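# Unscrew grinder's lugged ring and set it flat

## Task

Twist the lugged ring off the grinder's barrel and leave it lying flat on the bench. The grinder must still be upright, and neither hand may be in contact with the ring at the end.

## Robot and tools

Robot: two arms, left_arm on the scene's +y side and right_arm on the -y side. Each carries a sixteen-motor hand: a left hand on left_arm and a right hand on right_arm, mirror images of each other. Calibrated bases in the scene frame: left_arm at (-0.021, +0.311, +0.019) m, quat_wxyz (+1.000, 0, 0, +0.005); right_arm at (+0.011, -0.226, +0.025) m, quat_wxyz (+1.000, 0, 0, -0.004). A camera stand sits behind the arms.

Frames: the scene frame has its origin at table-top height, halfway between the nominal bases, with +z up and +x out over the table. Hand positions, velocities, targets and wrist-camera poses are reported in each arm's own base frame. Fixed cameras and the table use the scene frame. The readings can be off by a few cm, more at long reach.

Hand point axes (right hand): +z runs along straight fingers toward the tips, +x runs across the palm away from the thumb, and +y points out of the palm face. The palm face lies at y = -0.062 m. On the left hand +x points toward the thumb. A rigid mast on the palm side of the wrist can collide: x +0.05 to +0.10 (sign flipped on the left hand), z -0.16 to -0.11, reaching y = +0.06 m. Fingertips have rubber caps; the rest of the hand is hard plastic.

execute_actions(actions, cameras): actions is a list of actions, run one after another. Each action lasts 0.5 s and is a table of up to 15 rows, one row per 1/30 s step. If a table has fewer rows, its last row is held for the rest of the action. Every row is one flat list of 48 numbers, each in [-1, 1], and it covers both arms even if only one moves:
- 1-6: left_arm dx, dy, dz, rx, ry, rz
- 7-22: the left hand's sixteen motor goals
- 23-24: left current_limit, speed
- 25-30: right_arm dx, dy, dz, rx, ry, rz
- 31-46: the right hand's motor goals
- 47-48: right current_limit, speed

Pose numbers are offsets, not poses. They are measured from that arm's Hand target at the start of the action and expressed in the Hand target's own axes. Every row in an action is measured from that same start, so rows do not add up. Sending the same offset again in later actions moves the arm further each time. Scale: 1.0 equals 0.6 m for translation or 180 degrees for rotation. rx, ry, rz together form one rotation vector. All zeros re-requests the current target.

The commanded orientation is clipped to within 40 degrees of the measured one. Damped IK gives position priority, and the hand often stops short of the target. If it stays short, send the remaining gap as a new offset. The elbow sags under load, so command somewhat higher. Very small moves may not start. To release a push, command the target back beyond the hand point. When a wrist is near joint 1's axis, a small move can swing the whole arm.

Motor goals use this order: index_mcp, index_abd, index_pip, index_dip, thumb_cmc, thumb_axl, thumb_mcp, thumb_ipl, middle_mcp, middle_abd, middle_pip, middle_dip, ring_mcp, ring_abd, ring_pip, ring_dip. Each number is an absolute goal, mapped linearly between the hinge's stops. Each bracket below gives the angle in degrees at +1, the angle at -1, and the number at which the hinge is straight:
- finger _mcp (-18, +128; +0.75): lower numbers curl the finger toward the palm
- _abd (-60, +60; +0.00): side swing
- _pip (-29, +108; +0.58)
- _dip (-21, +117; +0.70)
- thumb_cmc (-20, +120; +0.71): lower numbers bring the thumb round in front of the palm
- thumb_axl (-27, +140; +0.68): rolls the thumb about its own axis
- thumb_mcp (-69, +109; +0.23) and thumb_ipl (-77, +108; +0.17): bend the thumb

A 0 is a real goal, not 'leave as is'. To keep a hand unchanged, send back its hand_goal, hand_current_limit and hand_speed.

current_limit maps -1..+1 to 0..550 mA, with a floor of 11 mA. It caps grip force and also slows the hinges; well below 0, a finger may be unable to lift. speed sets the goal slew rate to (speed+1)/2 of 8.5 rad/s. At the start they are +0.4 and -0.6. The last values sent stay in force. A finger only presses while its goal lies past the object's surface, and gear friction can keep a grip even after the goal is relaxed.

cameras: list of names, ["all"], or []. If left out or null, you get all cameras for an empty actions list and none otherwise. An unknown name voids the whole call. An empty actions list returns the full state plus images.

Results: end_effector_position (m) and end_effector_quat_wxyz in the base frame; Hand target (the next offsets count from it); joint positions, velocities ('within noise' when still) and torques. Torques include gravity, have per-unit offsets, and numbers 3 and 4 wrap at ±28 N m. Each hand reports, in motor order:
- hand_goal
- hand_measured
- hand_current_ma (positive means pushing toward -1)
- hand_state: moving, goal, blocked or overload
- hand_current_limit and hand_speed

A call returns once the robot is still, at most 3 s after its last action.

zoom_image(camera, region): a sharper view of part of the newest image from one camera. Camera names and sizes:
- cam_head_left, cam_head_right and cam_high: 896x504
- cam_left_wrist and cam_right_wrist: 672x504

region is [x0, y0, x1, y1] in pixels from the top-left corner, at most 504 on each side.

read_manual(section): returns licence texts only; it does not move anything.

finished_scene(scene): ends the scene for good; scene, if given, is 1. The goal must still hold without the robot.

Hazards:
- The scene keeps running while you think, holding your last command.
- Losing, dropping or flinging parts, slamming, hard pushes, or hitting fixed or heavy things reduces the result or fails it.
- Anything falling off the table, or left off it, fails the task.
- Any noticeable collision or press between the two arms, including one hand gripping the other's fingers, can end the scene as a failure.
- A motor at 495 mA or more for 5 s shuts down for 10 s.
- Motors heat when holding loads, reaching far or pushing against something they cannot reach. A MOTOR HOT line appears at 85 °C. At 100 °C that arm goes limp for 30-60 s, possibly without any warning line.
- While an arm is stopped, hand commands are thrown away.
- Loose objects may get brief outside nudges.
- Smooth, low-effort, quick motion is preferred.

Each tool is called after "Call:" by a JSON object that holds its "op" and its "data".

## Session

Call:
{"op": "execute_actions", "data": {"actions": []}}

Scene clock: 0.00 s.
left_arm: end_effector_position=(+0.3603, +0.2003, +0.2789) hand_goal=(+0.754, +0.000, +0.576, +0.696, +0.714, +0.678, +0.226, +0.168, +0.754, +0.000, +0.576, +0.696, +0.754, +0.000, +0.576, +0.696) hand_measured=(+0.754, +0.000, +0.576, +0.696, +0.714, +0.678, +0.226, +0.168, +0.754, +0.000, +0.576, +0.696, +0.754, +0.000, +0.576, +0.696) hand_current_ma=(+0, +0, +0, +0, +0, +0, +0, +0, +0, +0, +0, +0, +0, +0, +0, +0) hand_state=(goal, goal, goal, goal, goal, goal, goal, goal, goal, goal, goal, goal, goal, goal, goal, goal) hand_current_limit=0.40 hand_speed=-0.60 end_effector_quat_wxyz=(+0.356, +0.024, +0.932, +0.069) | right_arm: end_effector_position=(+0.4679, +0.0101, +0.1943) hand_goal=(+0.754, +0.000, +0.576, +0.696, +0.714, +0.678, +0.226, +0.168, +0.754, +0.000, +0.576, +0.696, +0.754, +0.000, +0.576, +0.696) hand_measured=(+0.754, +0.000, +0.576, +0.696, +0.714, +0.678, +0.226, +0.168, +0.754, +0.000, +0.576, +0.696, +0.754, +0.000, +0.576, +0.696) hand_current_ma=(+0, +0, +0, +0, +0, +0, +0, +0, +0, +0, +0, +0, +0, +0, +0, +0) hand_state=(goal, goal, goal, goal, goal, goal, goal, goal, goal, goal, goal, goal, goal, goal, goal, goal) hand_current_limit=0.40 hand_speed=-0.60 end_effector_quat_wxyz=(-0.022, +0.067, +0.997, +0.025)
Joint positions: left_arm=[0.348 0.922 0.899 -0.815 0.122 -1.219] | right_arm=[-0.179 1.538 1.346 -1.429 -0.045 -1.617]
Joint velocities: within noise
Joint torques (N m): no reading
Heat: left arm: hottest waist 25 °C; right arm: hottest shoulder 27 °C.
Hand target: left_arm +0.3676, +0.2022, +0.3011; +0.376, +0.028, +0.923, +0.077 | right_arm +0.4787, +0.0092, +0.2144; +0.004, +0.064, +0.998, +0.024

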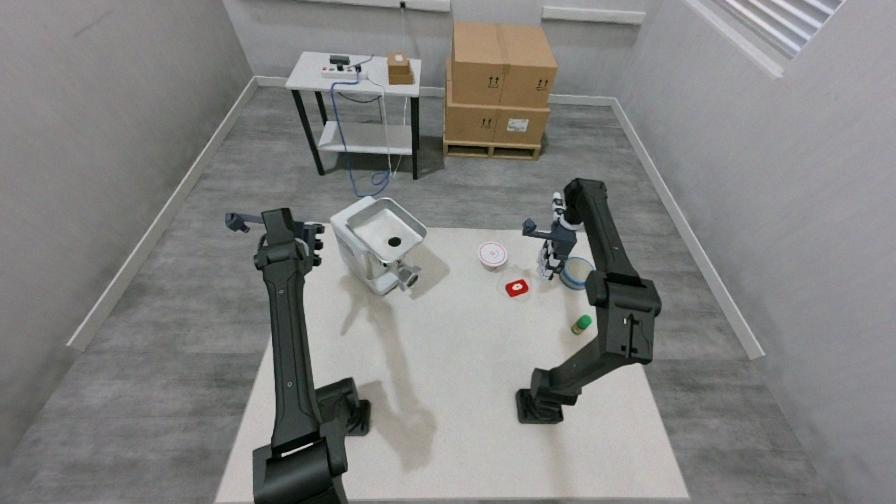

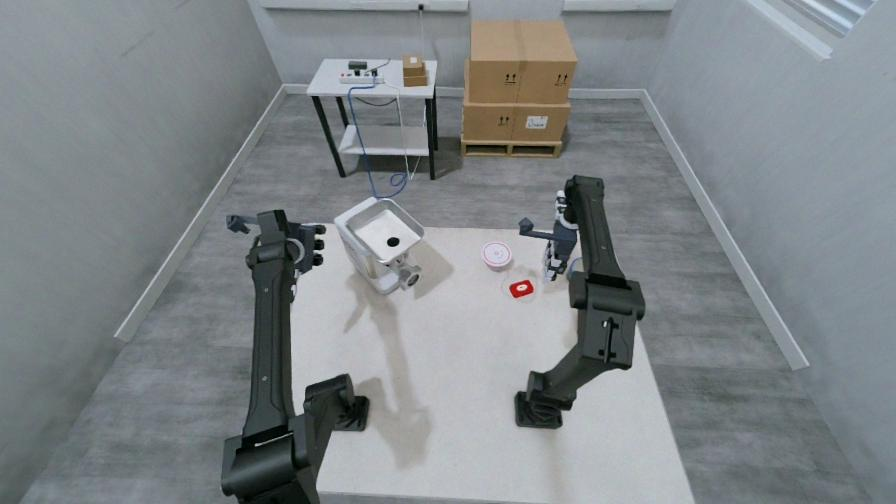

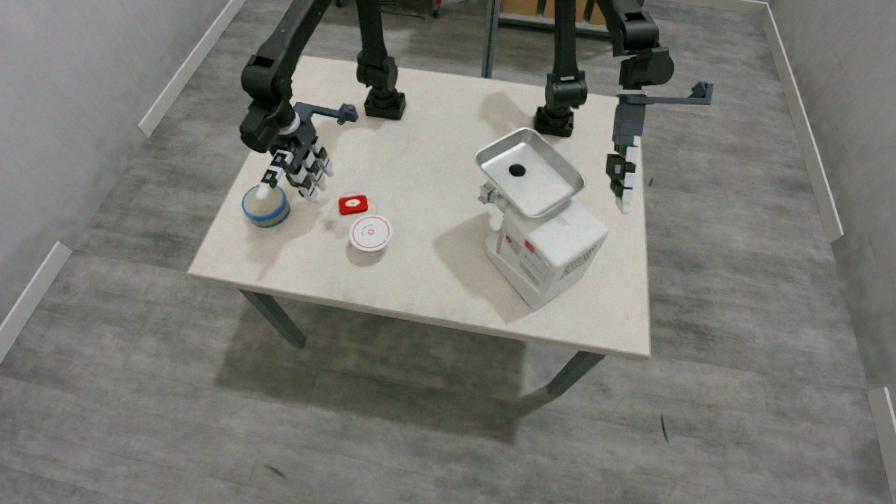

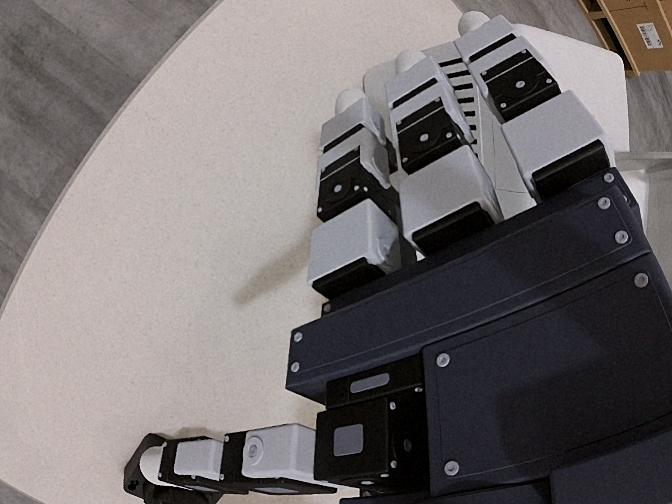

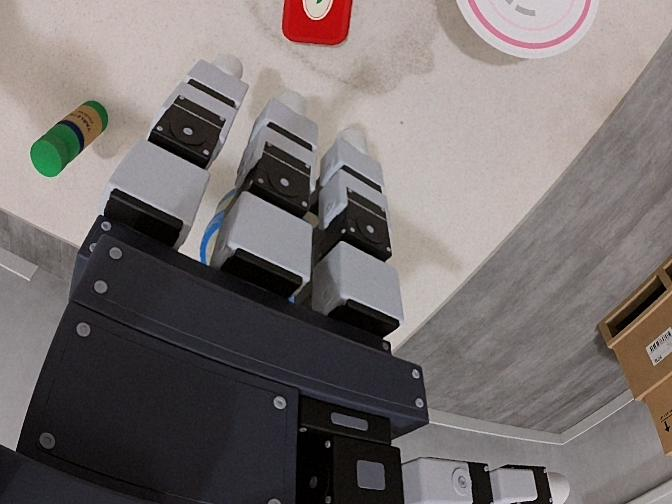

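Call:
{"op": "zoom_image", "data": {"camera": "cam_high", "region": [440, 110, 640, 310]}}

Call:
{"op": "zoom_image", "data": {"camera": "cam_head_left", "region": [310, 180, 450, 310]}}

Call:
{"op": "zoom_image", "data": {"camera": "cam_head_right", "region": [310, 180, 450, 310]}}

Scaled by 2.520.

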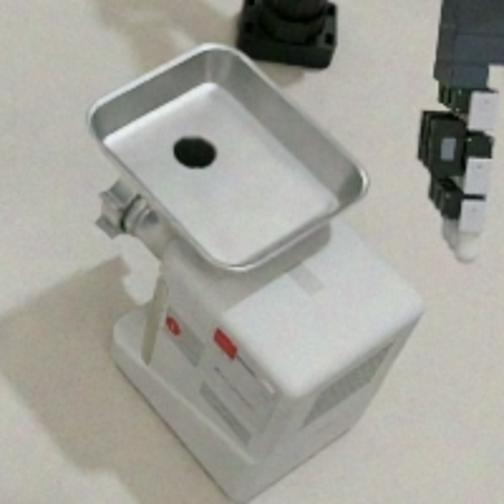

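Scaled by 3.600.

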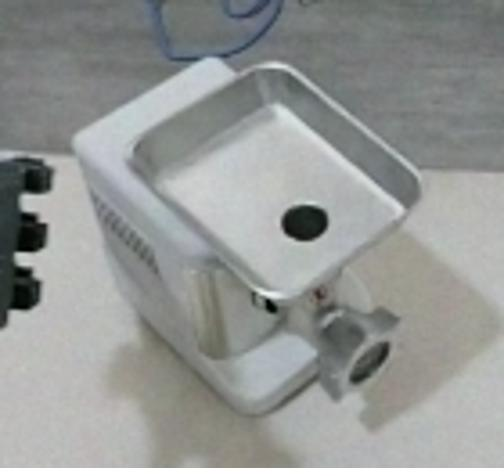

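Scaled by 3.600.

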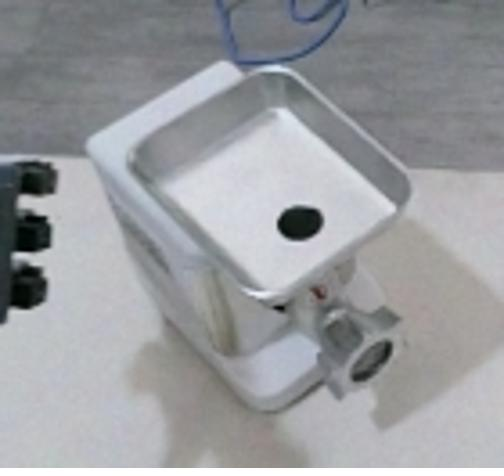

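Call:
{"op": "zoom_image", "data": {"camera": "cam_head_left", "region": [470, 170, 670, 290]}}

Call:
{"op": "zoom_image", "data": {"camera": "cam_head_left", "region": [320, 360, 580, 504]}}

Call:
{"op": "zoom_image", "data": {"camera": "cam_head_right", "region": [320, 360, 580, 504]}}

Call:
{"op": "zoom_image", "data": {"camera": "cam_head_right", "region": [470, 170, 670, 290]}}

Call:
{"op": "zoom_image", "data": {"camera": "cam_high", "region": [220, 40, 420, 240]}}

Call:
{"op": "zoom_image", "data": {"camera": "cam_head_left", "region": [210, 190, 340, 290]}}

Scaled by 2.520.

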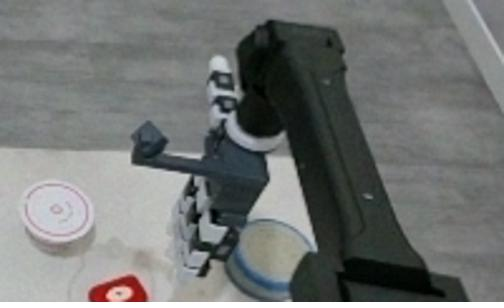

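Scaled by 1.938.

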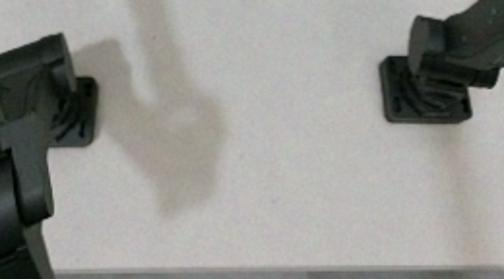

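Scaled by 1.938.

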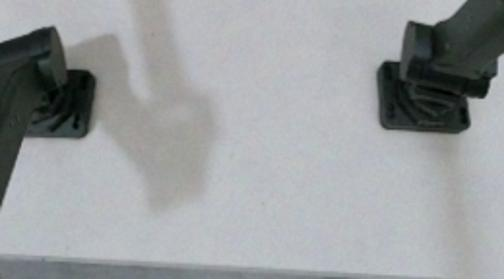

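Scaled by 2.520.

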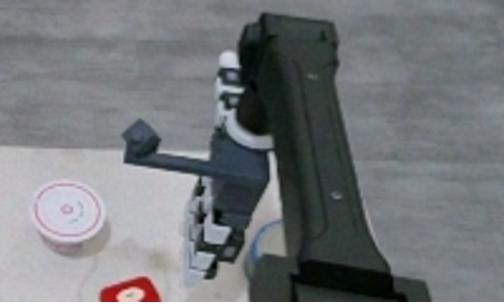

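Scaled by 2.520.

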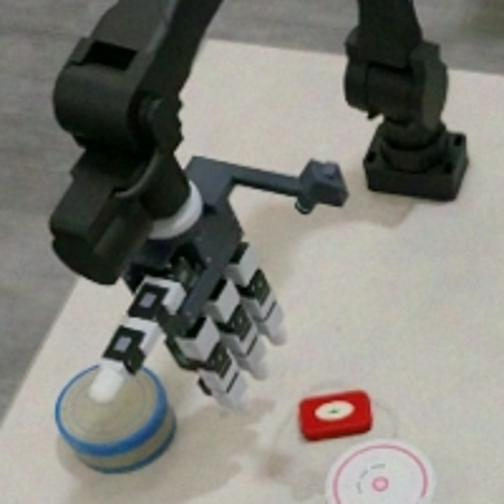

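Scaled by 3.877.

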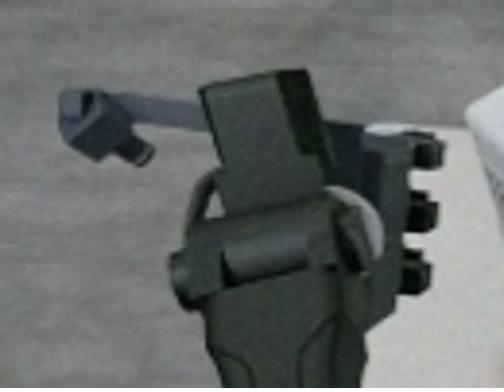

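Call:
{"op": "execute_actions", "data": {"actions": [[[0,0,0,0,0,0,0.754,0,0.576,0.696,0.714,0.678,0.226,0.168,0.754,0,0.576,0.696,0.754,0,0.576,0.696,0.4,-0.6, 0,0,-0.1,0,0,0,0.754,0,0.576,0.696,0.714,0.678,0.226,0.168,0.754,0,0.576,0.696,0.754,0,0.576,0.696,0.4,-0.6]],
[[0,0,0,0,0,0,0.754,0,0.576,0.696,0.714,0.678,0.226,0.168,0.754,0,0.576,0.696,0.754,0,0.576,0.696,0.4,-0.6, 0.0777,0.0443,-0.0008,-0.0234,-0.0269,-0.0537,0.754,0,0.576,0.696,0.714,0.678,0.226,0.168,0.754,0,0.576,0.696,0.754,0,0.576,0.696,0.4,-0.6]],
[[0,0,0,0,0,0,0.754,0,0.576,0.696,0.714,0.678,0.226,0.168,0.754,0,0.576,0.696,0.754,0,0.576,0.696,0.4,-0.6, 0.069,0.0568,-0.0033,-0.0234,-0.0269,-0.0537,0.754,0,0.576,0.696,0.714,0.678,0.226,0.168,0.754,0,0.576,0.696,0.754,0,0.576,0.696,0.4,-0.6]],
[[0,0,0,0,0,0,0.754,0,0.576,0.696,0.714,0.678,0.226,0.168,0.754,0,0.576,0.696,0.754,0,0.576,0.696,0.4,-0.6, 0.058,0.068,-0.0042,-0.0234,-0.0269,-0.0537,0.754,0,0.576,0.696,0.714,0.678,0.226,0.168,0.754,0,0.576,0.696,0.754,0,0.576,0.696,0.4,-0.6]],
[[0,0,0,0,0,0,0.754,0,0.576,0.696,0.714,0.678,0.226,0.168,0.754,0,0.576,0.696,0.754,0,0.576,0.696,0.4,-0.6, 0.0453,0.077,-0.0032,-0.0234,-0.0269,-0.0537,0.754,0,0.576,0.696,0.714,0.678,0.226,0.168,0.754,0,0.576,0.696,0.754,0,0.576,0.696,0.4,-0.6]]], "cameras": ["cam_head_left","cam_high","cam_right_wrist"]}}

Scene clock: 85.97 s.
left_arm: end_effector_position=(+0.3603, +0.2003, +0.2789) hand_goal=(+0.754, +0.000, +0.576, +0.696, +0.714, +0.678, +0.226, +0.168, +0.754, +0.000, +0.576, +0.696, +0.754, +0.000, +0.576, +0.696) hand_measured=(+0.754, +0.000, +0.576, +0.696, +0.714, +0.678, +0.224, +0.168, +0.754, +0.000, +0.576, +0.696, +0.754, +0.000, +0.576, +0.696) hand_current_ma=(+0, +0, +0, +0, +0, +0, +0, +0, +0, +0, +0, +0, +0, +0, +0, +0) hand_state=(goal, goal, goal, goal, goal, goal, goal, goal, goal, goal, goal, goal, goal, goal, goal, goal) hand_current_limit=0.40 hand_speed=-0.60 end_effector_quat_wxyz=(+0.356, +0.024, +0.932, +0.069) | right_arm: end_effector_position=(+0.3060, +0.1322, +0.2742) hand_goal=(+0.754, +0.000, +0.576, +0.696, +0.714, +0.678, +0.226, +0.168, +0.754, +0.000, +0.576, +0.696, +0.754, +0.000, +0.576, +0.696) hand_measured=(+0.754, +0.000, +0.576, +0.696, +0.716, +0.678, +0.224, +0.168, +0.754, +0.000, +0.576, +0.696, +0.754, +0.000, +0.576, +0.696) hand_current_ma=(+2, +0, +1, +0, +3, -1, -7, -1, +1, +0, +1, +0, +1, +0, +1, +0) hand_state=(goal, goal, goal, goal, goal, goal, goal, goal, goal, goal, goal, goal, goal, goal, goal, goal) hand_current_limit=0.40 hand_speed=-0.60 end_effector_quat_wxyz=(+0.168, -0.250, +0.941, +0.153)
Joint positions: left_arm=[0.348 0.922 0.899 -0.815 0.122 -1.219] | right_arm=[-0.041 1.047 1.002 -1.282 -0.392 -2.083]
Joint torques (N m): left_arm=[-0.97 -5.95 12.08 1.76 0.11 0.07] | right_arm=[0.79 -2.61 7.83 1.01 -0.76 -0.22]
Heat: left arm: hottest elbow 30 °C; right arm: hottest elbow 36 °C.
Hand target: left_arm +0.3676, +0.2022, +0.3011; +0.376, +0.028, +0.923, +0.077 | right_arm +0.3067, +0.1356, +0.2805; +0.185, -0.265, +0.934, +0.153
Off the commanded pose: left_arm 0.023 m, 3 deg | right_arm 0.007 m, 3 deg.
joint sent to its limit (right arm) — joint 6 (wrist roll), lower limit. The joint targets are off in position, not in orientation.
Images, in order (width x height): cam_head_left 896x504, cam_high 896x504, cam_right_wrist 672x504.

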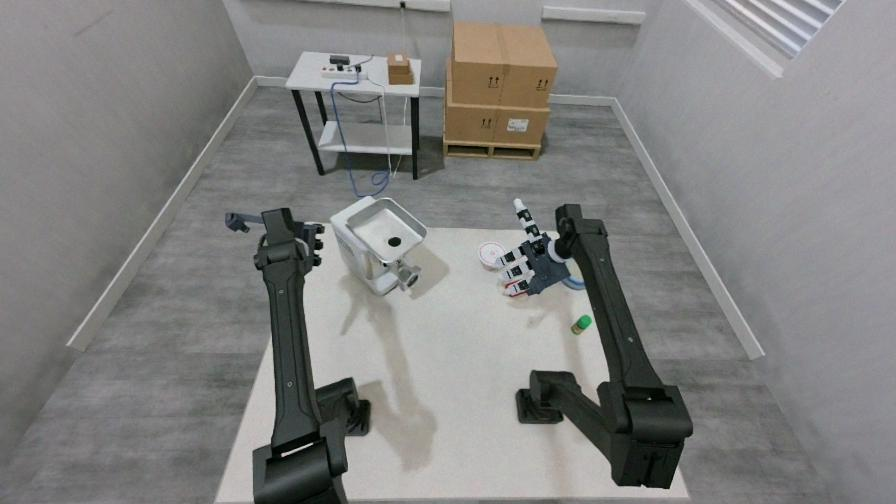

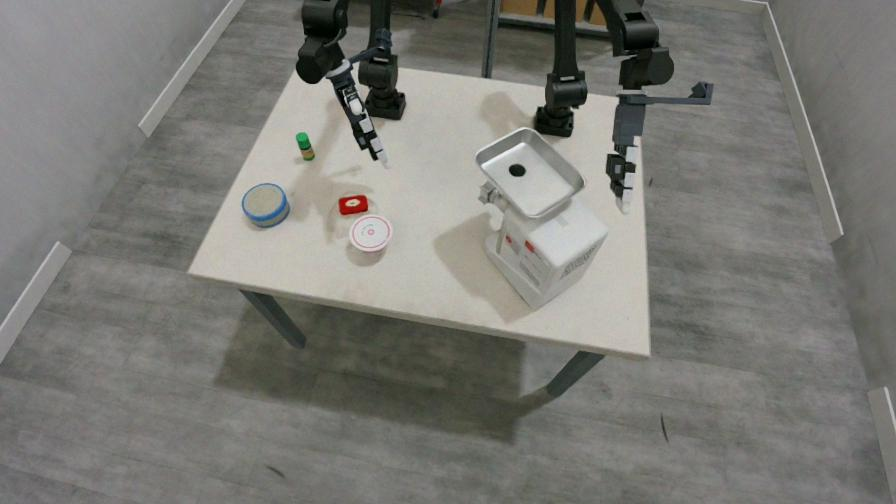

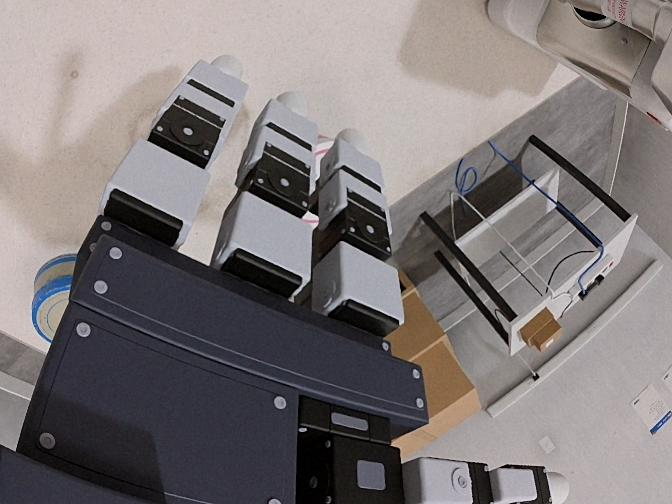

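Call:
{"op": "execute_actions", "data": {"actions": [[[0,0,0,0,0,0,0.754,0,0.576,0.696,0.714,0.678,0.226,0.168,0.754,0,0.576,0.696,0.754,0,0.576,0.696,0.4,-0.6, 0.0317,0.0837,-0.0005,-0.0234,-0.0269,-0.0537,0.754,0,0.576,0.696,0.714,0.678,0.226,0.168,0.754,0,0.576,0.696,0.754,0,0.576,0.696,0.4,-0.6]],
[[0,0,0,0,0,0,0.754,0,0.576,0.696,0.714,0.678,0.226,0.168,0.754,0,0.576,0.696,0.754,0,0.576,0.696,0.4,-0.6, 0.0173,0.0877,0.0038,-0.0234,-0.0269,-0.0537,0.754,0,0.576,0.696,0.714,0.678,0.226,0.168,0.754,0,0.576,0.696,0.754,0,0.576,0.696,0.4,-0.6]],
[[0,0,0,0,0,0,0.754,0,0.576,0.696,0.714,0.678,0.226,0.168,0.754,0,0.576,0.696,0.754,0,0.576,0.696,0.4,-0.6, 0.0028,0.089,0.0093,-0.0234,-0.0269,-0.0537,0.754,0,0.576,0.696,0.714,0.678,0.226,0.168,0.754,0,0.576,0.696,0.754,0,0.576,0.696,0.4,-0.6]],
[[0,0,0,0,0,0,0.754,0,0.576,0.696,0.714,0.678,0.226,0.168,0.754,0,0.576,0.696,0.754,0,0.576,0.696,0.4,-0.6, -0.0108,0.0872,0.0162,-0.0234,-0.0269,-0.0537,0.754,0,0.576,0.696,0.714,0.678,0.226,0.168,0.754,0,0.576,0.696,0.754,0,0.576,0.696,0.4,-0.6]]], "cameras": ["cam_head_left","cam_high","cam_right_wrist"]}}

Scene clock: 91.93 s.
left_arm: end_effector_position=(+0.3603, +0.2003, +0.2789) hand_goal=(+0.754, +0.000, +0.576, +0.696, +0.714, +0.678, +0.226, +0.168, +0.754, +0.000, +0.576, +0.696, +0.754, +0.000, +0.576, +0.696) hand_measured=(+0.754, +0.000, +0.576, +0.696, +0.714, +0.678, +0.224, +0.168, +0.754, +0.000, +0.576, +0.696, +0.754, +0.000, +0.576, +0.696) hand_current_ma=(+0, +0, +0, +0, +0, +0, +0, +0, +0, +0, +0, +0, +0, +0, +0, +0) hand_state=(goal, goal, goal, goal, goal, goal, goal, goal, goal, goal, goal, goal, goal, goal, goal, goal) hand_current_limit=0.40 hand_speed=-0.60 end_effector_quat_wxyz=(+0.356, +0.024, +0.932, +0.069) | right_arm: end_effector_position=(+0.1329, +0.2620, +0.2806) hand_goal=(+0.754, +0.000, +0.576, +0.696, +0.714, +0.678, +0.226, +0.168, +0.754, +0.000, +0.576, +0.696, +0.754, +0.000, +0.576, +0.696) hand_measured=(+0.754, +0.000, +0.576, +0.696, +0.716, +0.678, +0.224, +0.168, +0.754, +0.000, +0.576, +0.696, +0.754, +0.000, +0.576, +0.696) hand_current_ma=(+0, -1, +1, +0, +3, -1, -7, -1, +1, -1, +1, +0, +1, -1, +1, +0) hand_state=(goal, goal, goal, goal, goal, goal, goal, goal, goal, goal, goal, goal, goal, goal, goal, goal) hand_current_limit=0.40 hand_speed=-0.60 end_effector_quat_wxyz=(+0.328, -0.525, +0.742, +0.258)
Joint positions: left_arm=[0.348 0.922 0.899 -0.815 0.122 -1.219] | right_arm=[0.511 0.667 0.699 -0.908 -0.556 -2.085]
Joint torques (N m): left_arm=[-0.15 -5.89 11.95 1.85 0.12 0.02] | right_arm=[0.97 1.9 8.88 1.83 -0.41 -0.17]
Heat: left arm: hottest elbow 31 °C; right arm: hottest elbow 36 °C.
Hand target: left_arm +0.3676, +0.2022, +0.3011; +0.376, +0.028, +0.923, +0.077 | right_arm +0.1355, +0.2650, +0.2867; +0.336, -0.552, +0.719, +0.257
Off the commanded pose: left_arm 0.023 m, 3 deg | right_arm 0.007 m, 4 deg.
joint sent to its limit (right arm) — joint 6 (wrist roll), lower limit. The joint targets are off in position and orientation.
Images, in order (width x height): cam_head_left 896x504, cam_high 896x504, cam_right_wrist 672x504.

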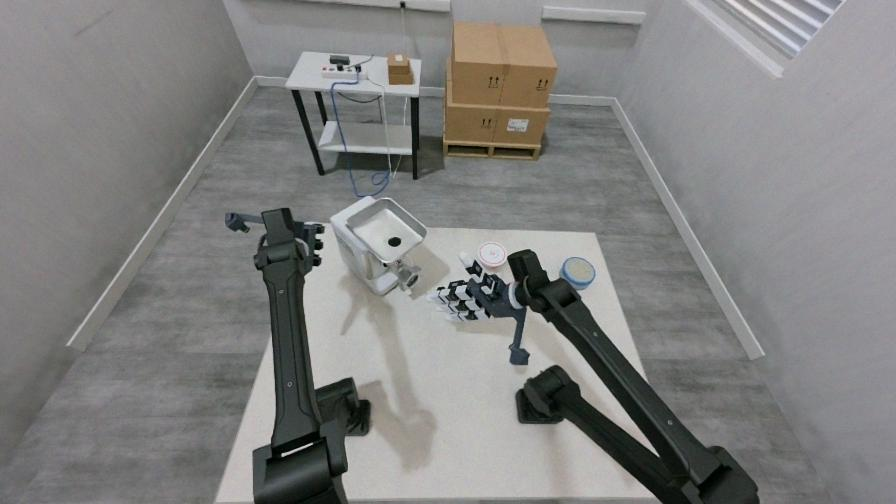

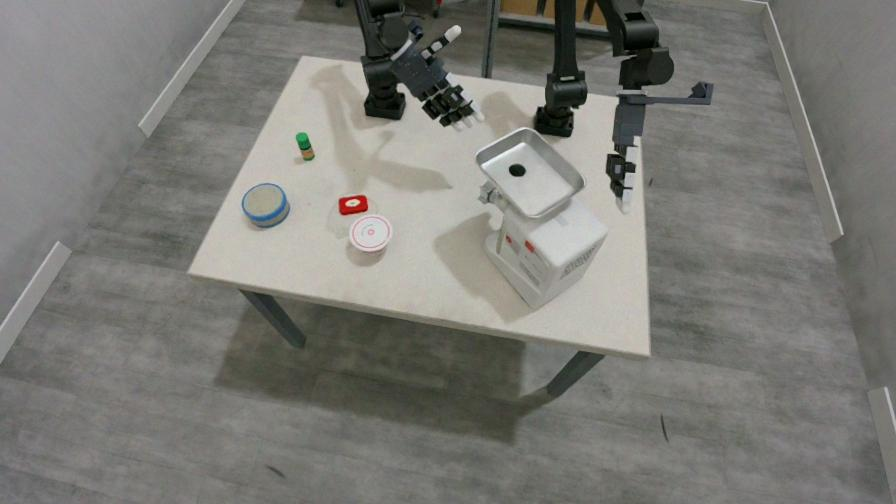

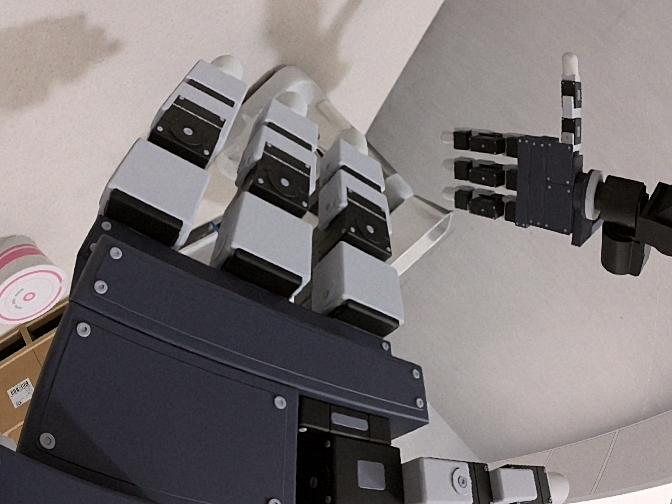

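Call:
{"op": "execute_actions", "data": {"actions": [[[0,0,0,0,0,0,0.754,0,0.576,0.696,0.714,0.678,0.226,0.168,0.754,0,0.576,0.696,0.754,0,0.576,0.696,0.4,-0.6, 0.0621,-0.0602,0.0169,0.0537,0.0544,0.0643,0.754,0,0.576,0.696,0.714,0.678,0.226,0.168,0.754,0,0.576,0.696,0.754,0,0.576,0.696,0.4,-0.6]],
[[0,0,0,0,0,0,0.754,0,0.576,0.696,0.714,0.678,0.226,0.168,0.754,0,0.576,0.696,0.754,0,0.576,0.696,0.4,-0.6, 0.0446,-0.0665,0.037,0.0537,0.0544,0.0643,0.754,0,0.576,0.696,0.714,0.678,0.226,0.168,0.754,0,0.576,0.696,0.754,0,0.576,0.696,0.4,-0.6]]], "cameras": ["cam_head_left","cam_head_right","cam_high","cam_right_wrist"]}}

Scene clock: 102.50 s.
left_arm: end_effector_position=(+0.3603, +0.2003, +0.2789) hand_goal=(+0.754, +0.000, +0.576, +0.696, +0.714, +0.678, +0.226, +0.168, +0.754, +0.000, +0.576, +0.696, +0.754, +0.000, +0.576, +0.696) hand_measured=(+0.754, +0.000, +0.576, +0.696, +0.714, +0.678, +0.224, +0.168, +0.754, +0.000, +0.576, +0.696, +0.754, +0.000, +0.576, +0.696) hand_current_ma=(+0, +0, +0, +0, +0, +0, +0, +0, +0, +0, +0, +0, +0, +0, +0, +0) hand_state=(goal, goal, goal, goal, goal, goal, goal, goal, goal, goal, goal, goal, goal, goal, goal, goal) hand_current_limit=0.40 hand_speed=-0.60 end_effector_quat_wxyz=(+0.356, +0.024, +0.932, +0.069) | right_arm: end_effector_position=(+0.1938, +0.2137, +0.2109) hand_goal=(+0.754, +0.000, +0.576, +0.696, +0.714, +0.678, +0.226, +0.168, +0.754, +0.000, +0.576, +0.696, +0.754, +0.000, +0.576, +0.696) hand_measured=(+0.752, +0.000, +0.576, +0.696, +0.714, +0.678, +0.224, +0.168, +0.754, +0.000, +0.576, +0.696, +0.754, +0.000, +0.576, +0.696) hand_current_ma=(-2, -1, +1, +0, +0, -1, -7, -1, -2, -1, +1, +0, -1, -1, +1, +0) hand_state=(goal, goal, goal, goal, goal, goal, goal, goal, goal, goal, goal, goal, goal, goal, goal, goal) hand_current_limit=0.40 hand_speed=-0.60 end_effector_quat_wxyz=(+0.237, -0.379, +0.889, +0.097)
Joint positions: left_arm=[0.348 0.922 0.899 -0.815 0.122 -1.219] | right_arm=[0.416 0.717 0.68 -1.046 -0.182 -1.914]
Joint torques (N m): left_arm=[-0.5 -5.54 12.12 1.68 0.12 0.03] | right_arm=[-0.32 1.49 8.84 0.54 -0.12 0.13]
Heat: left arm: hottest elbow 31 °C; right arm: hottest elbow 37 °C.
Hand target: left_arm +0.3676, +0.2022, +0.3011; +0.376, +0.028, +0.923, +0.077 | right_arm +0.1970, +0.2150, +0.2166; +0.239, -0.369, +0.893, +0.099
Off the commanded pose: left_arm 0.023 m, 3 deg | right_arm 0.007 m, 1 deg.
Images, in order (width x height): cam_head_left 896x504, cam_head_right 896x504, cam_high 896x504, cam_right_wrist 672x504.

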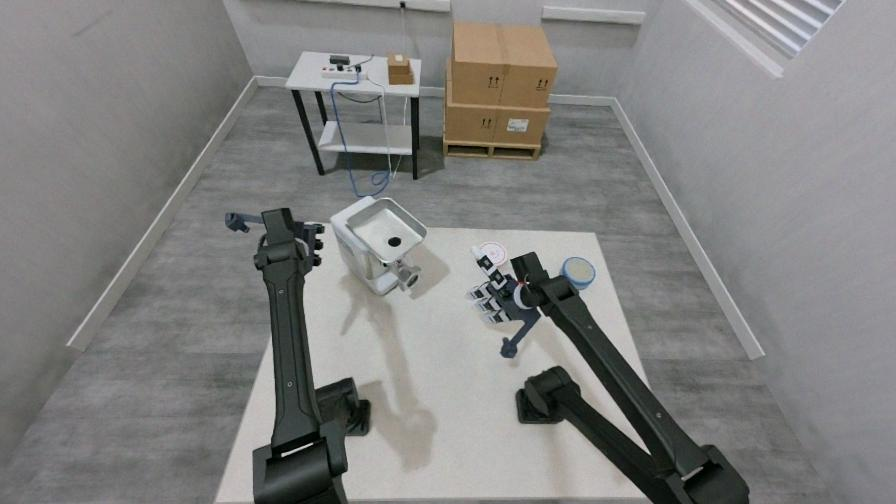

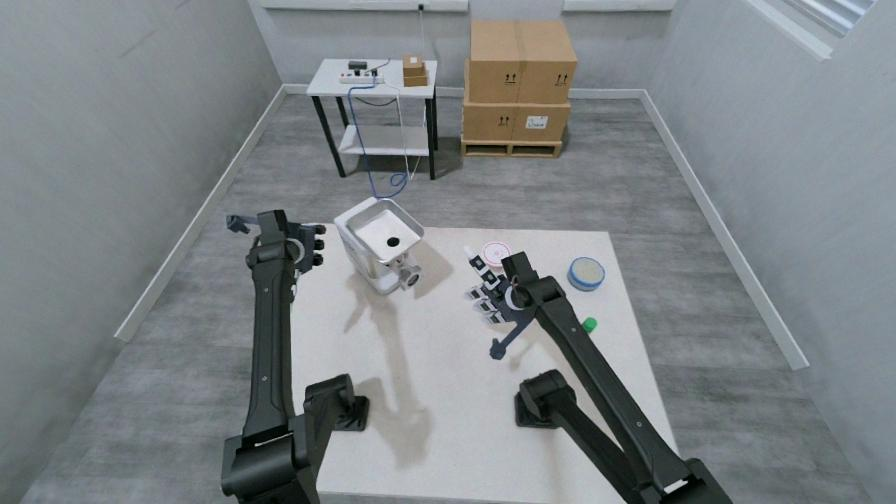

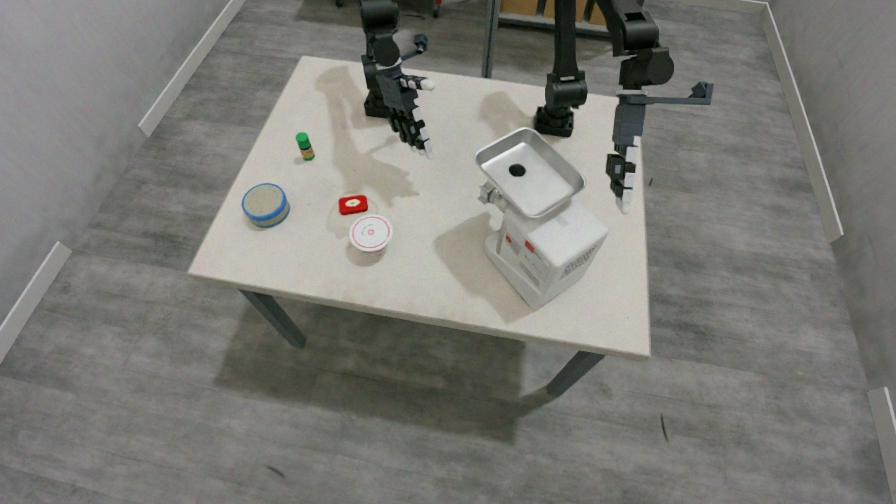

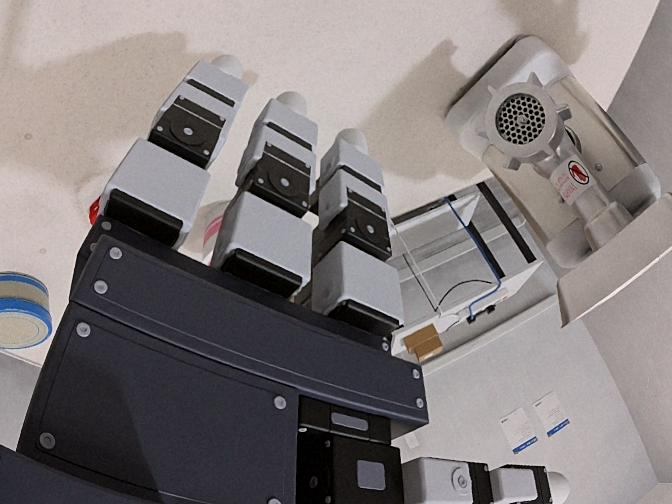

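Excellent view of the ring. Let me zoom.

Call:
{"op": "zoom_image", "data": {"camera": "cam_right_wrist", "region": [440, 20, 672, 340]}}

Call:
{"op": "zoom_image", "data": {"camera": "cam_right_wrist", "region": [460, 60, 610, 190]}}

Call:
{"op": "zoom_image", "data": {"camera": "cam_high", "region": [380, 60, 560, 240]}}

Call:
{"op": "zoom_image", "data": {"camera": "cam_head_left", "region": [340, 190, 580, 370]}}

Scaled by 1.575 from the camera's 672x504 image, which has a finer 960x720 frame.

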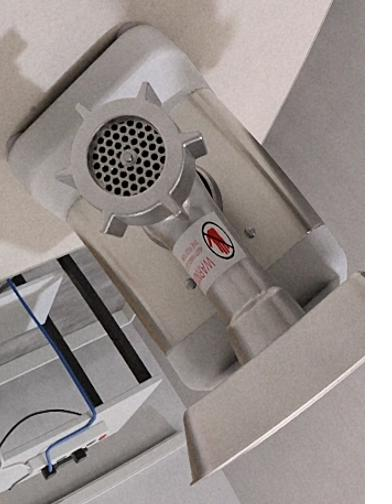

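Scaled by 3.360 from the camera's 672x504 image, which has a finer 960x720 frame.

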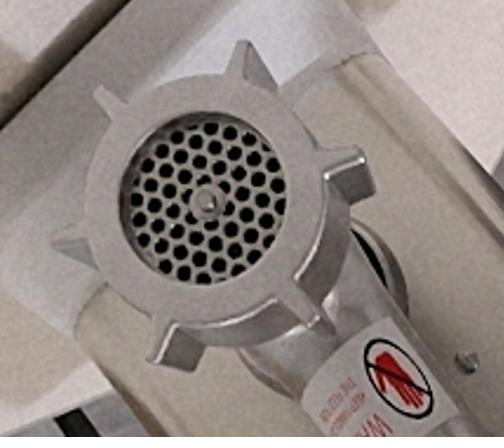

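Scaled by 2.800.

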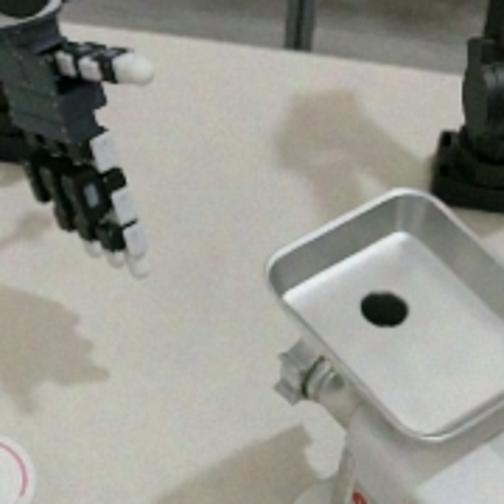

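Scaled by 2.100.

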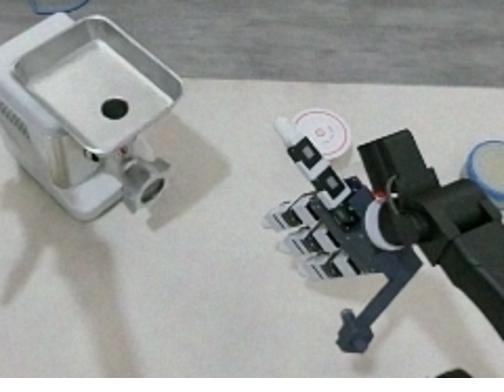

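Call:
{"op": "execute_actions", "data": {"actions": [[[0,0,0,0,0,0,0.754,0,0.576,0.696,0.714,0.678,0.226,0.168,0.754,0,0.576,0.696,0.754,0,0.576,0.696,0.4,-0.6, 0,0,0,-0.0188,-0.0252,0.1283,0.2055,0,0.576,0.696,0.714,0.678,0.226,0.168,-0.2,0,-0.3,0.3,-0.2,0,-0.3,0.3,0.6,-0.6]],
[[0,0,0,0,0,0,0.754,0,0.576,0.696,0.714,0.678,0.226,0.168,0.754,0,0.576,0.696,0.754,0,0.576,0.696,0.4,-0.6, 0,0,0,-0.0188,-0.0252,0.1283,0.2055,0,0.576,0.696,0.714,0.678,0.226,0.168,-0.616,0,-0.81,-0.174,-0.616,0,-0.81,-0.174,0.6,-0.6]],
[[0,0,0,0,0,0,0.754,0,0.576,0.696,0.714,0.678,0.226,0.168,0.754,0,0.576,0.696,0.754,0,0.576,0.696,0.4,-0.6, 0,0,0,-0.0188,-0.0252,0.1283,0.2055,0,0.576,0.696,0.714,0.678,0.226,0.168,-0.616,0,-0.81,-0.174,-0.616,0,-0.81,-0.174,0.6,-0.6]],
[[0,0,0,0,0,0,0.754,0,0.576,0.696,0.714,0.678,0.226,0.168,0.754,0,0.576,0.696,0.754,0,0.576,0.696,0.4,-0.6, 0,0,0,-0.0188,-0.0252,0.1283,0.2055,0,0.576,0.696,0.714,0.678,0.226,0.168,-0.616,0,-0.81,-0.174,-0.616,0,-0.81,-0.174,0.6,-0.6]]], "cameras": ["cam_head_left","cam_high","cam_right_wrist"]}}

Scene clock: 176.37 s.
left_arm: end_effector_position=(+0.3603, +0.2003, +0.2789) hand_goal=(+0.754, +0.000, +0.576, +0.696, +0.714, +0.678, +0.226, +0.168, +0.754, +0.000, +0.576, +0.696, +0.754, +0.000, +0.576, +0.696) hand_measured=(+0.754, +0.000, +0.576, +0.696, +0.714, +0.678, +0.224, +0.168, +0.754, +0.000, +0.576, +0.696, +0.754, +0.000, +0.576, +0.696) hand_current_ma=(+0, +0, +0, +0, +0, +0, +0, +0, +0, +0, +0, +0, +0, +0, +0, +0) hand_state=(goal, goal, goal, goal, goal, goal, goal, goal, goal, goal, goal, goal, goal, goal, goal, goal) hand_current_limit=0.40 hand_speed=-0.60 end_effector_quat_wxyz=(+0.356, +0.024, +0.932, +0.069) | right_arm: end_effector_position=(+0.1936, +0.2096, +0.2038) hand_goal=(+0.206, +0.000, +0.576, +0.696, +0.714, +0.678, +0.226, +0.168, -0.616, +0.000, -0.810, -0.174, -0.616, +0.000, -0.810, -0.174) hand_measured=(+0.222, +0.000, +0.576, +0.696, +0.718, +0.678, +0.224, +0.168, -0.430, +0.000, -0.700, -0.164, -0.432, +0.000, -0.696, -0.166) hand_current_ma=(+48, -1, +1, +0, +10, -1, -7, -1, +440, -1, +440, +24, +440, -1, +440, +21) hand_state=(goal, goal, goal, goal, goal, goal, goal, goal, blocked, goal, blocked, goal, blocked, goal, blocked, goal) hand_current_limit=0.60 hand_speed=-0.60 end_effector_quat_wxyz=(+0.162, +0.348, +0.841, +0.381)
Joint positions: left_arm=[0.348 0.922 0.899 -0.815 0.122 -1.219] | right_arm=[1.13 0.232 0.286 -0.803 0.263 0.229]
Joint torques (N m): left_arm=[-0.73 -6.18 11.93 1.81 0.15 0.08] | right_arm=[1.03 4.72 9.69 2.17 0.54 0.06]
Heat: left arm: hottest elbow 33 °C; right arm: hottest elbow 36 °C.
Hand target: left_arm +0.3676, +0.2022, +0.3011; +0.376, +0.028, +0.923, +0.077 | right_arm +0.1970, +0.2150, +0.2166; +0.177, +0.379, +0.823, +0.384
Off the commanded pose: left_arm 0.023 m, 3 deg | right_arm 0.014 m, 5 deg.
Images, in order (width x height): cam_head_left 896x504, cam_high 896x504, cam_right_wrist 672x504.

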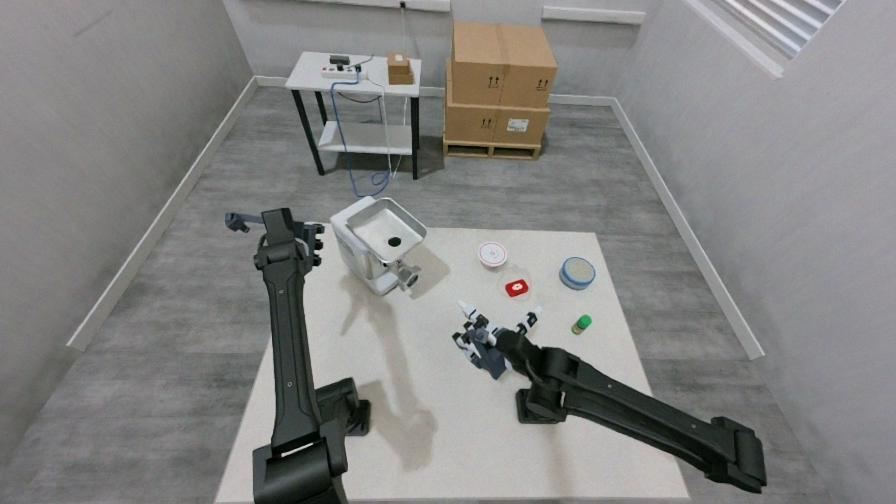

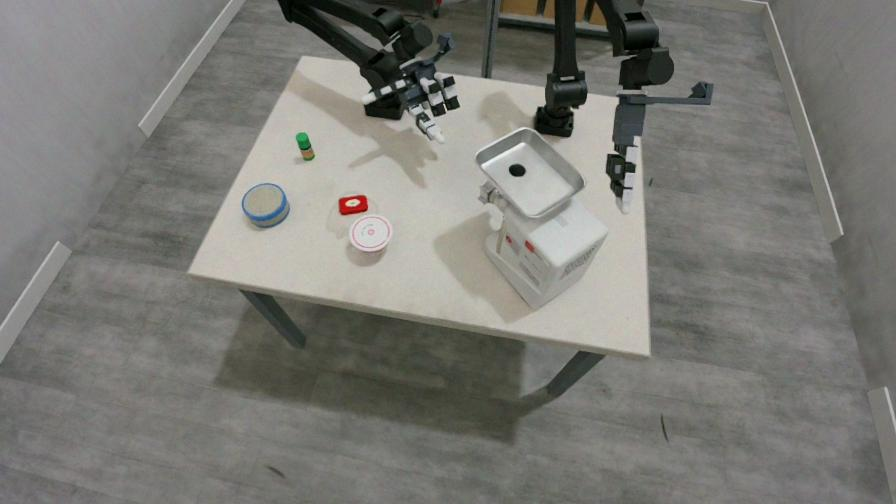

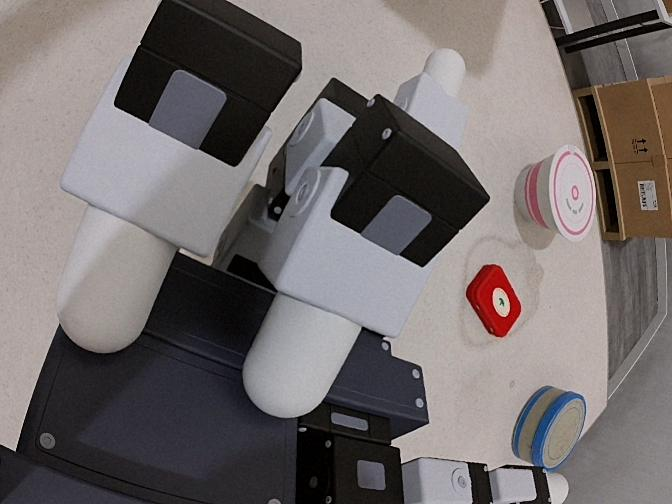

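Call:
{"op": "execute_actions", "data": {"actions": [[[0,0,0,0,0,0,0.754,0,0.576,0.696,0.714,0.678,0.226,0.168,0.754,0,0.576,0.696,0.754,0,0.576,0.696,0.4,-0.6, 0.0425,0.0388,0.0284,0,-0.0187,0.0157,0.2055,0,0.576,0.696,0.714,0.678,0.226,0.168,-0.3,0,-0.6,-0.1,-0.3,0,-0.6,-0.1,0.6,-0.6]],
[[0,0,0,0,0,0,0.754,0,0.576,0.696,0.714,0.678,0.226,0.168,0.754,0,0.576,0.696,0.754,0,0.576,0.696,0.4,-0.6, 0.0425,0.0388,0.0284,0,0,0,0.2055,0,0.576,0.696,0.714,0.678,0.226,0.168,-0.3,0,-0.6,-0.1,-0.3,0,-0.6,-0.1,0.6,-0.6]],
[[0,0,0,0,0,0,0.754,0,0.576,0.696,0.714,0.678,0.226,0.168,0.754,0,0.576,0.696,0.754,0,0.576,0.696,0.4,-0.6, 0.0425,0.0388,0.0284,0,0,0,0.2055,0,0.576,0.696,0.714,0.678,0.226,0.168,-0.3,0,-0.6,-0.1,-0.3,0,-0.6,-0.1,0.6,-0.6]]], "cameras": ["cam_head_left","cam_high","cam_right_wrist"]}}

Scene clock: 197.97 s.
left_arm: end_effector_position=(+0.3603, +0.2003, +0.2789) hand_goal=(+0.754, +0.000, +0.576, +0.696, +0.714, +0.678, +0.226, +0.168, +0.754, +0.000, +0.576, +0.696, +0.754, +0.000, +0.576, +0.696) hand_measured=(+0.754, +0.000, +0.576, +0.696, +0.714, +0.678, +0.224, +0.168, +0.754, +0.000, +0.576, +0.696, +0.754, +0.000, +0.576, +0.696) hand_current_ma=(+0, +0, +0, +0, +0, +0, +0, +0, +0, +0, +0, +0, +0, +0, +0, +0) hand_state=(goal, goal, goal, goal, goal, goal, goal, goal, goal, goal, goal, goal, goal, goal, goal, goal) hand_current_limit=0.40 hand_speed=-0.60 end_effector_quat_wxyz=(+0.356, +0.024, +0.932, +0.069) | right_arm: end_effector_position=(+0.2057, +0.3072, +0.1963) hand_goal=(+0.206, +0.000, +0.576, +0.696, +0.714, +0.678, +0.226, +0.168, -0.300, +0.000, -0.600, -0.100, -0.300, +0.000, -0.600, -0.100) hand_measured=(+0.222, +0.000, +0.576, +0.696, +0.720, +0.678, +0.224, +0.168, -0.296, +0.000, -0.604, -0.104, -0.296, +0.000, -0.604, -0.104) hand_current_ma=(+47, +0, +1, +0, +12, -1, -7, -1, +11, -1, -9, -7, +10, -1, -10, -7) hand_state=(goal, goal, goal, goal, goal, goal, goal, goal, goal, goal, goal, goal, goal, goal, goal, goal) hand_current_limit=0.60 hand_speed=-0.60 end_effector_quat_wxyz=(+0.200, +0.398, +0.830, +0.337)
Joint positions: left_arm=[0.348 0.922 0.899 -0.815 0.122 -1.219] | right_arm=[1.376 0.857 0.461 -0.543 0.536 0.522]
Joint torques (N m): left_arm=[-0.38 -6.42 12.15 1.91 0.16 0.11] | right_arm=[-0.85 0.79 12.88 1.74 0.55 -0.07]
Heat: left arm: hottest elbow 34 °C; right arm: hottest elbow 37 °C.
Hand target: left_arm +0.3676, +0.2022, +0.3011; +0.376, +0.028, +0.923, +0.077 | right_arm +0.2169, +0.3268, +0.2373; +0.192, +0.411, +0.808, +0.377
Off the commanded pose: left_arm 0.023 m, 3 deg | right_arm 0.047 m, 6 deg.
Images, in order (width x height): cam_head_left 896x504, cam_high 896x504, cam_right_wrist 672x504.

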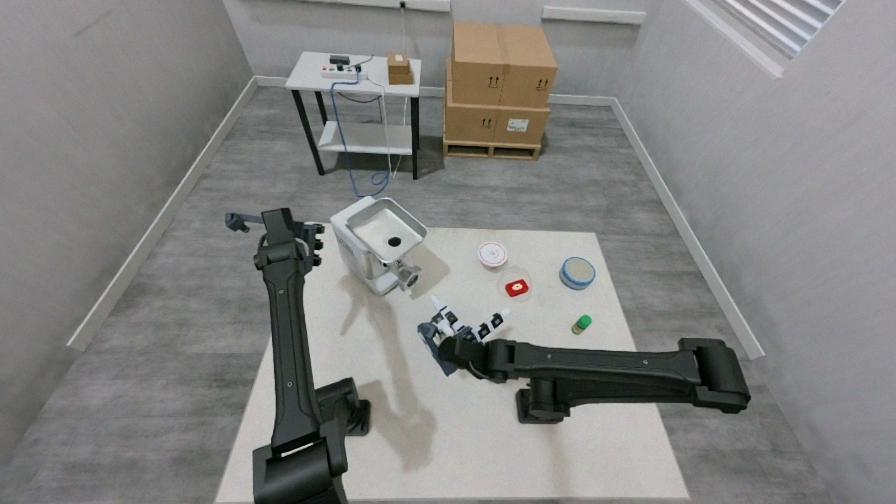

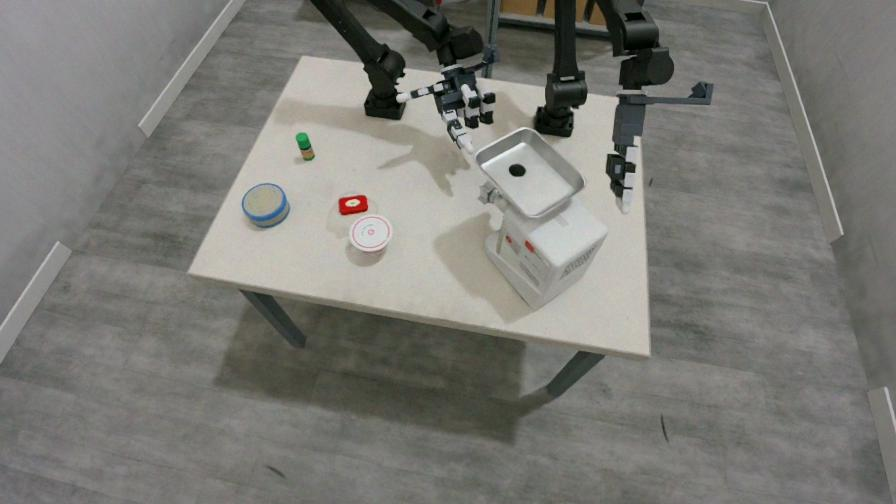

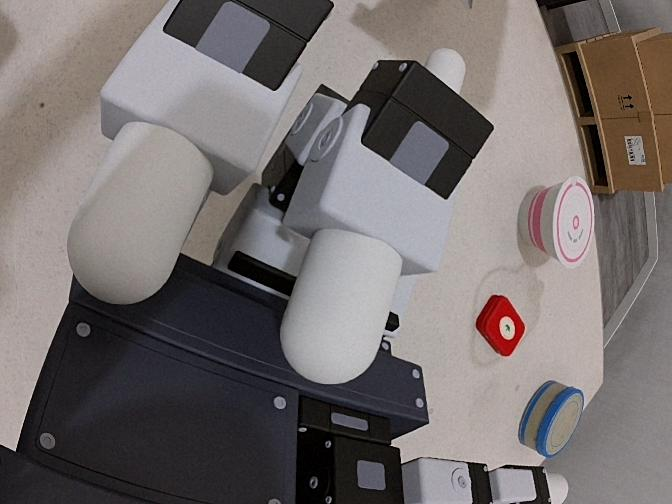

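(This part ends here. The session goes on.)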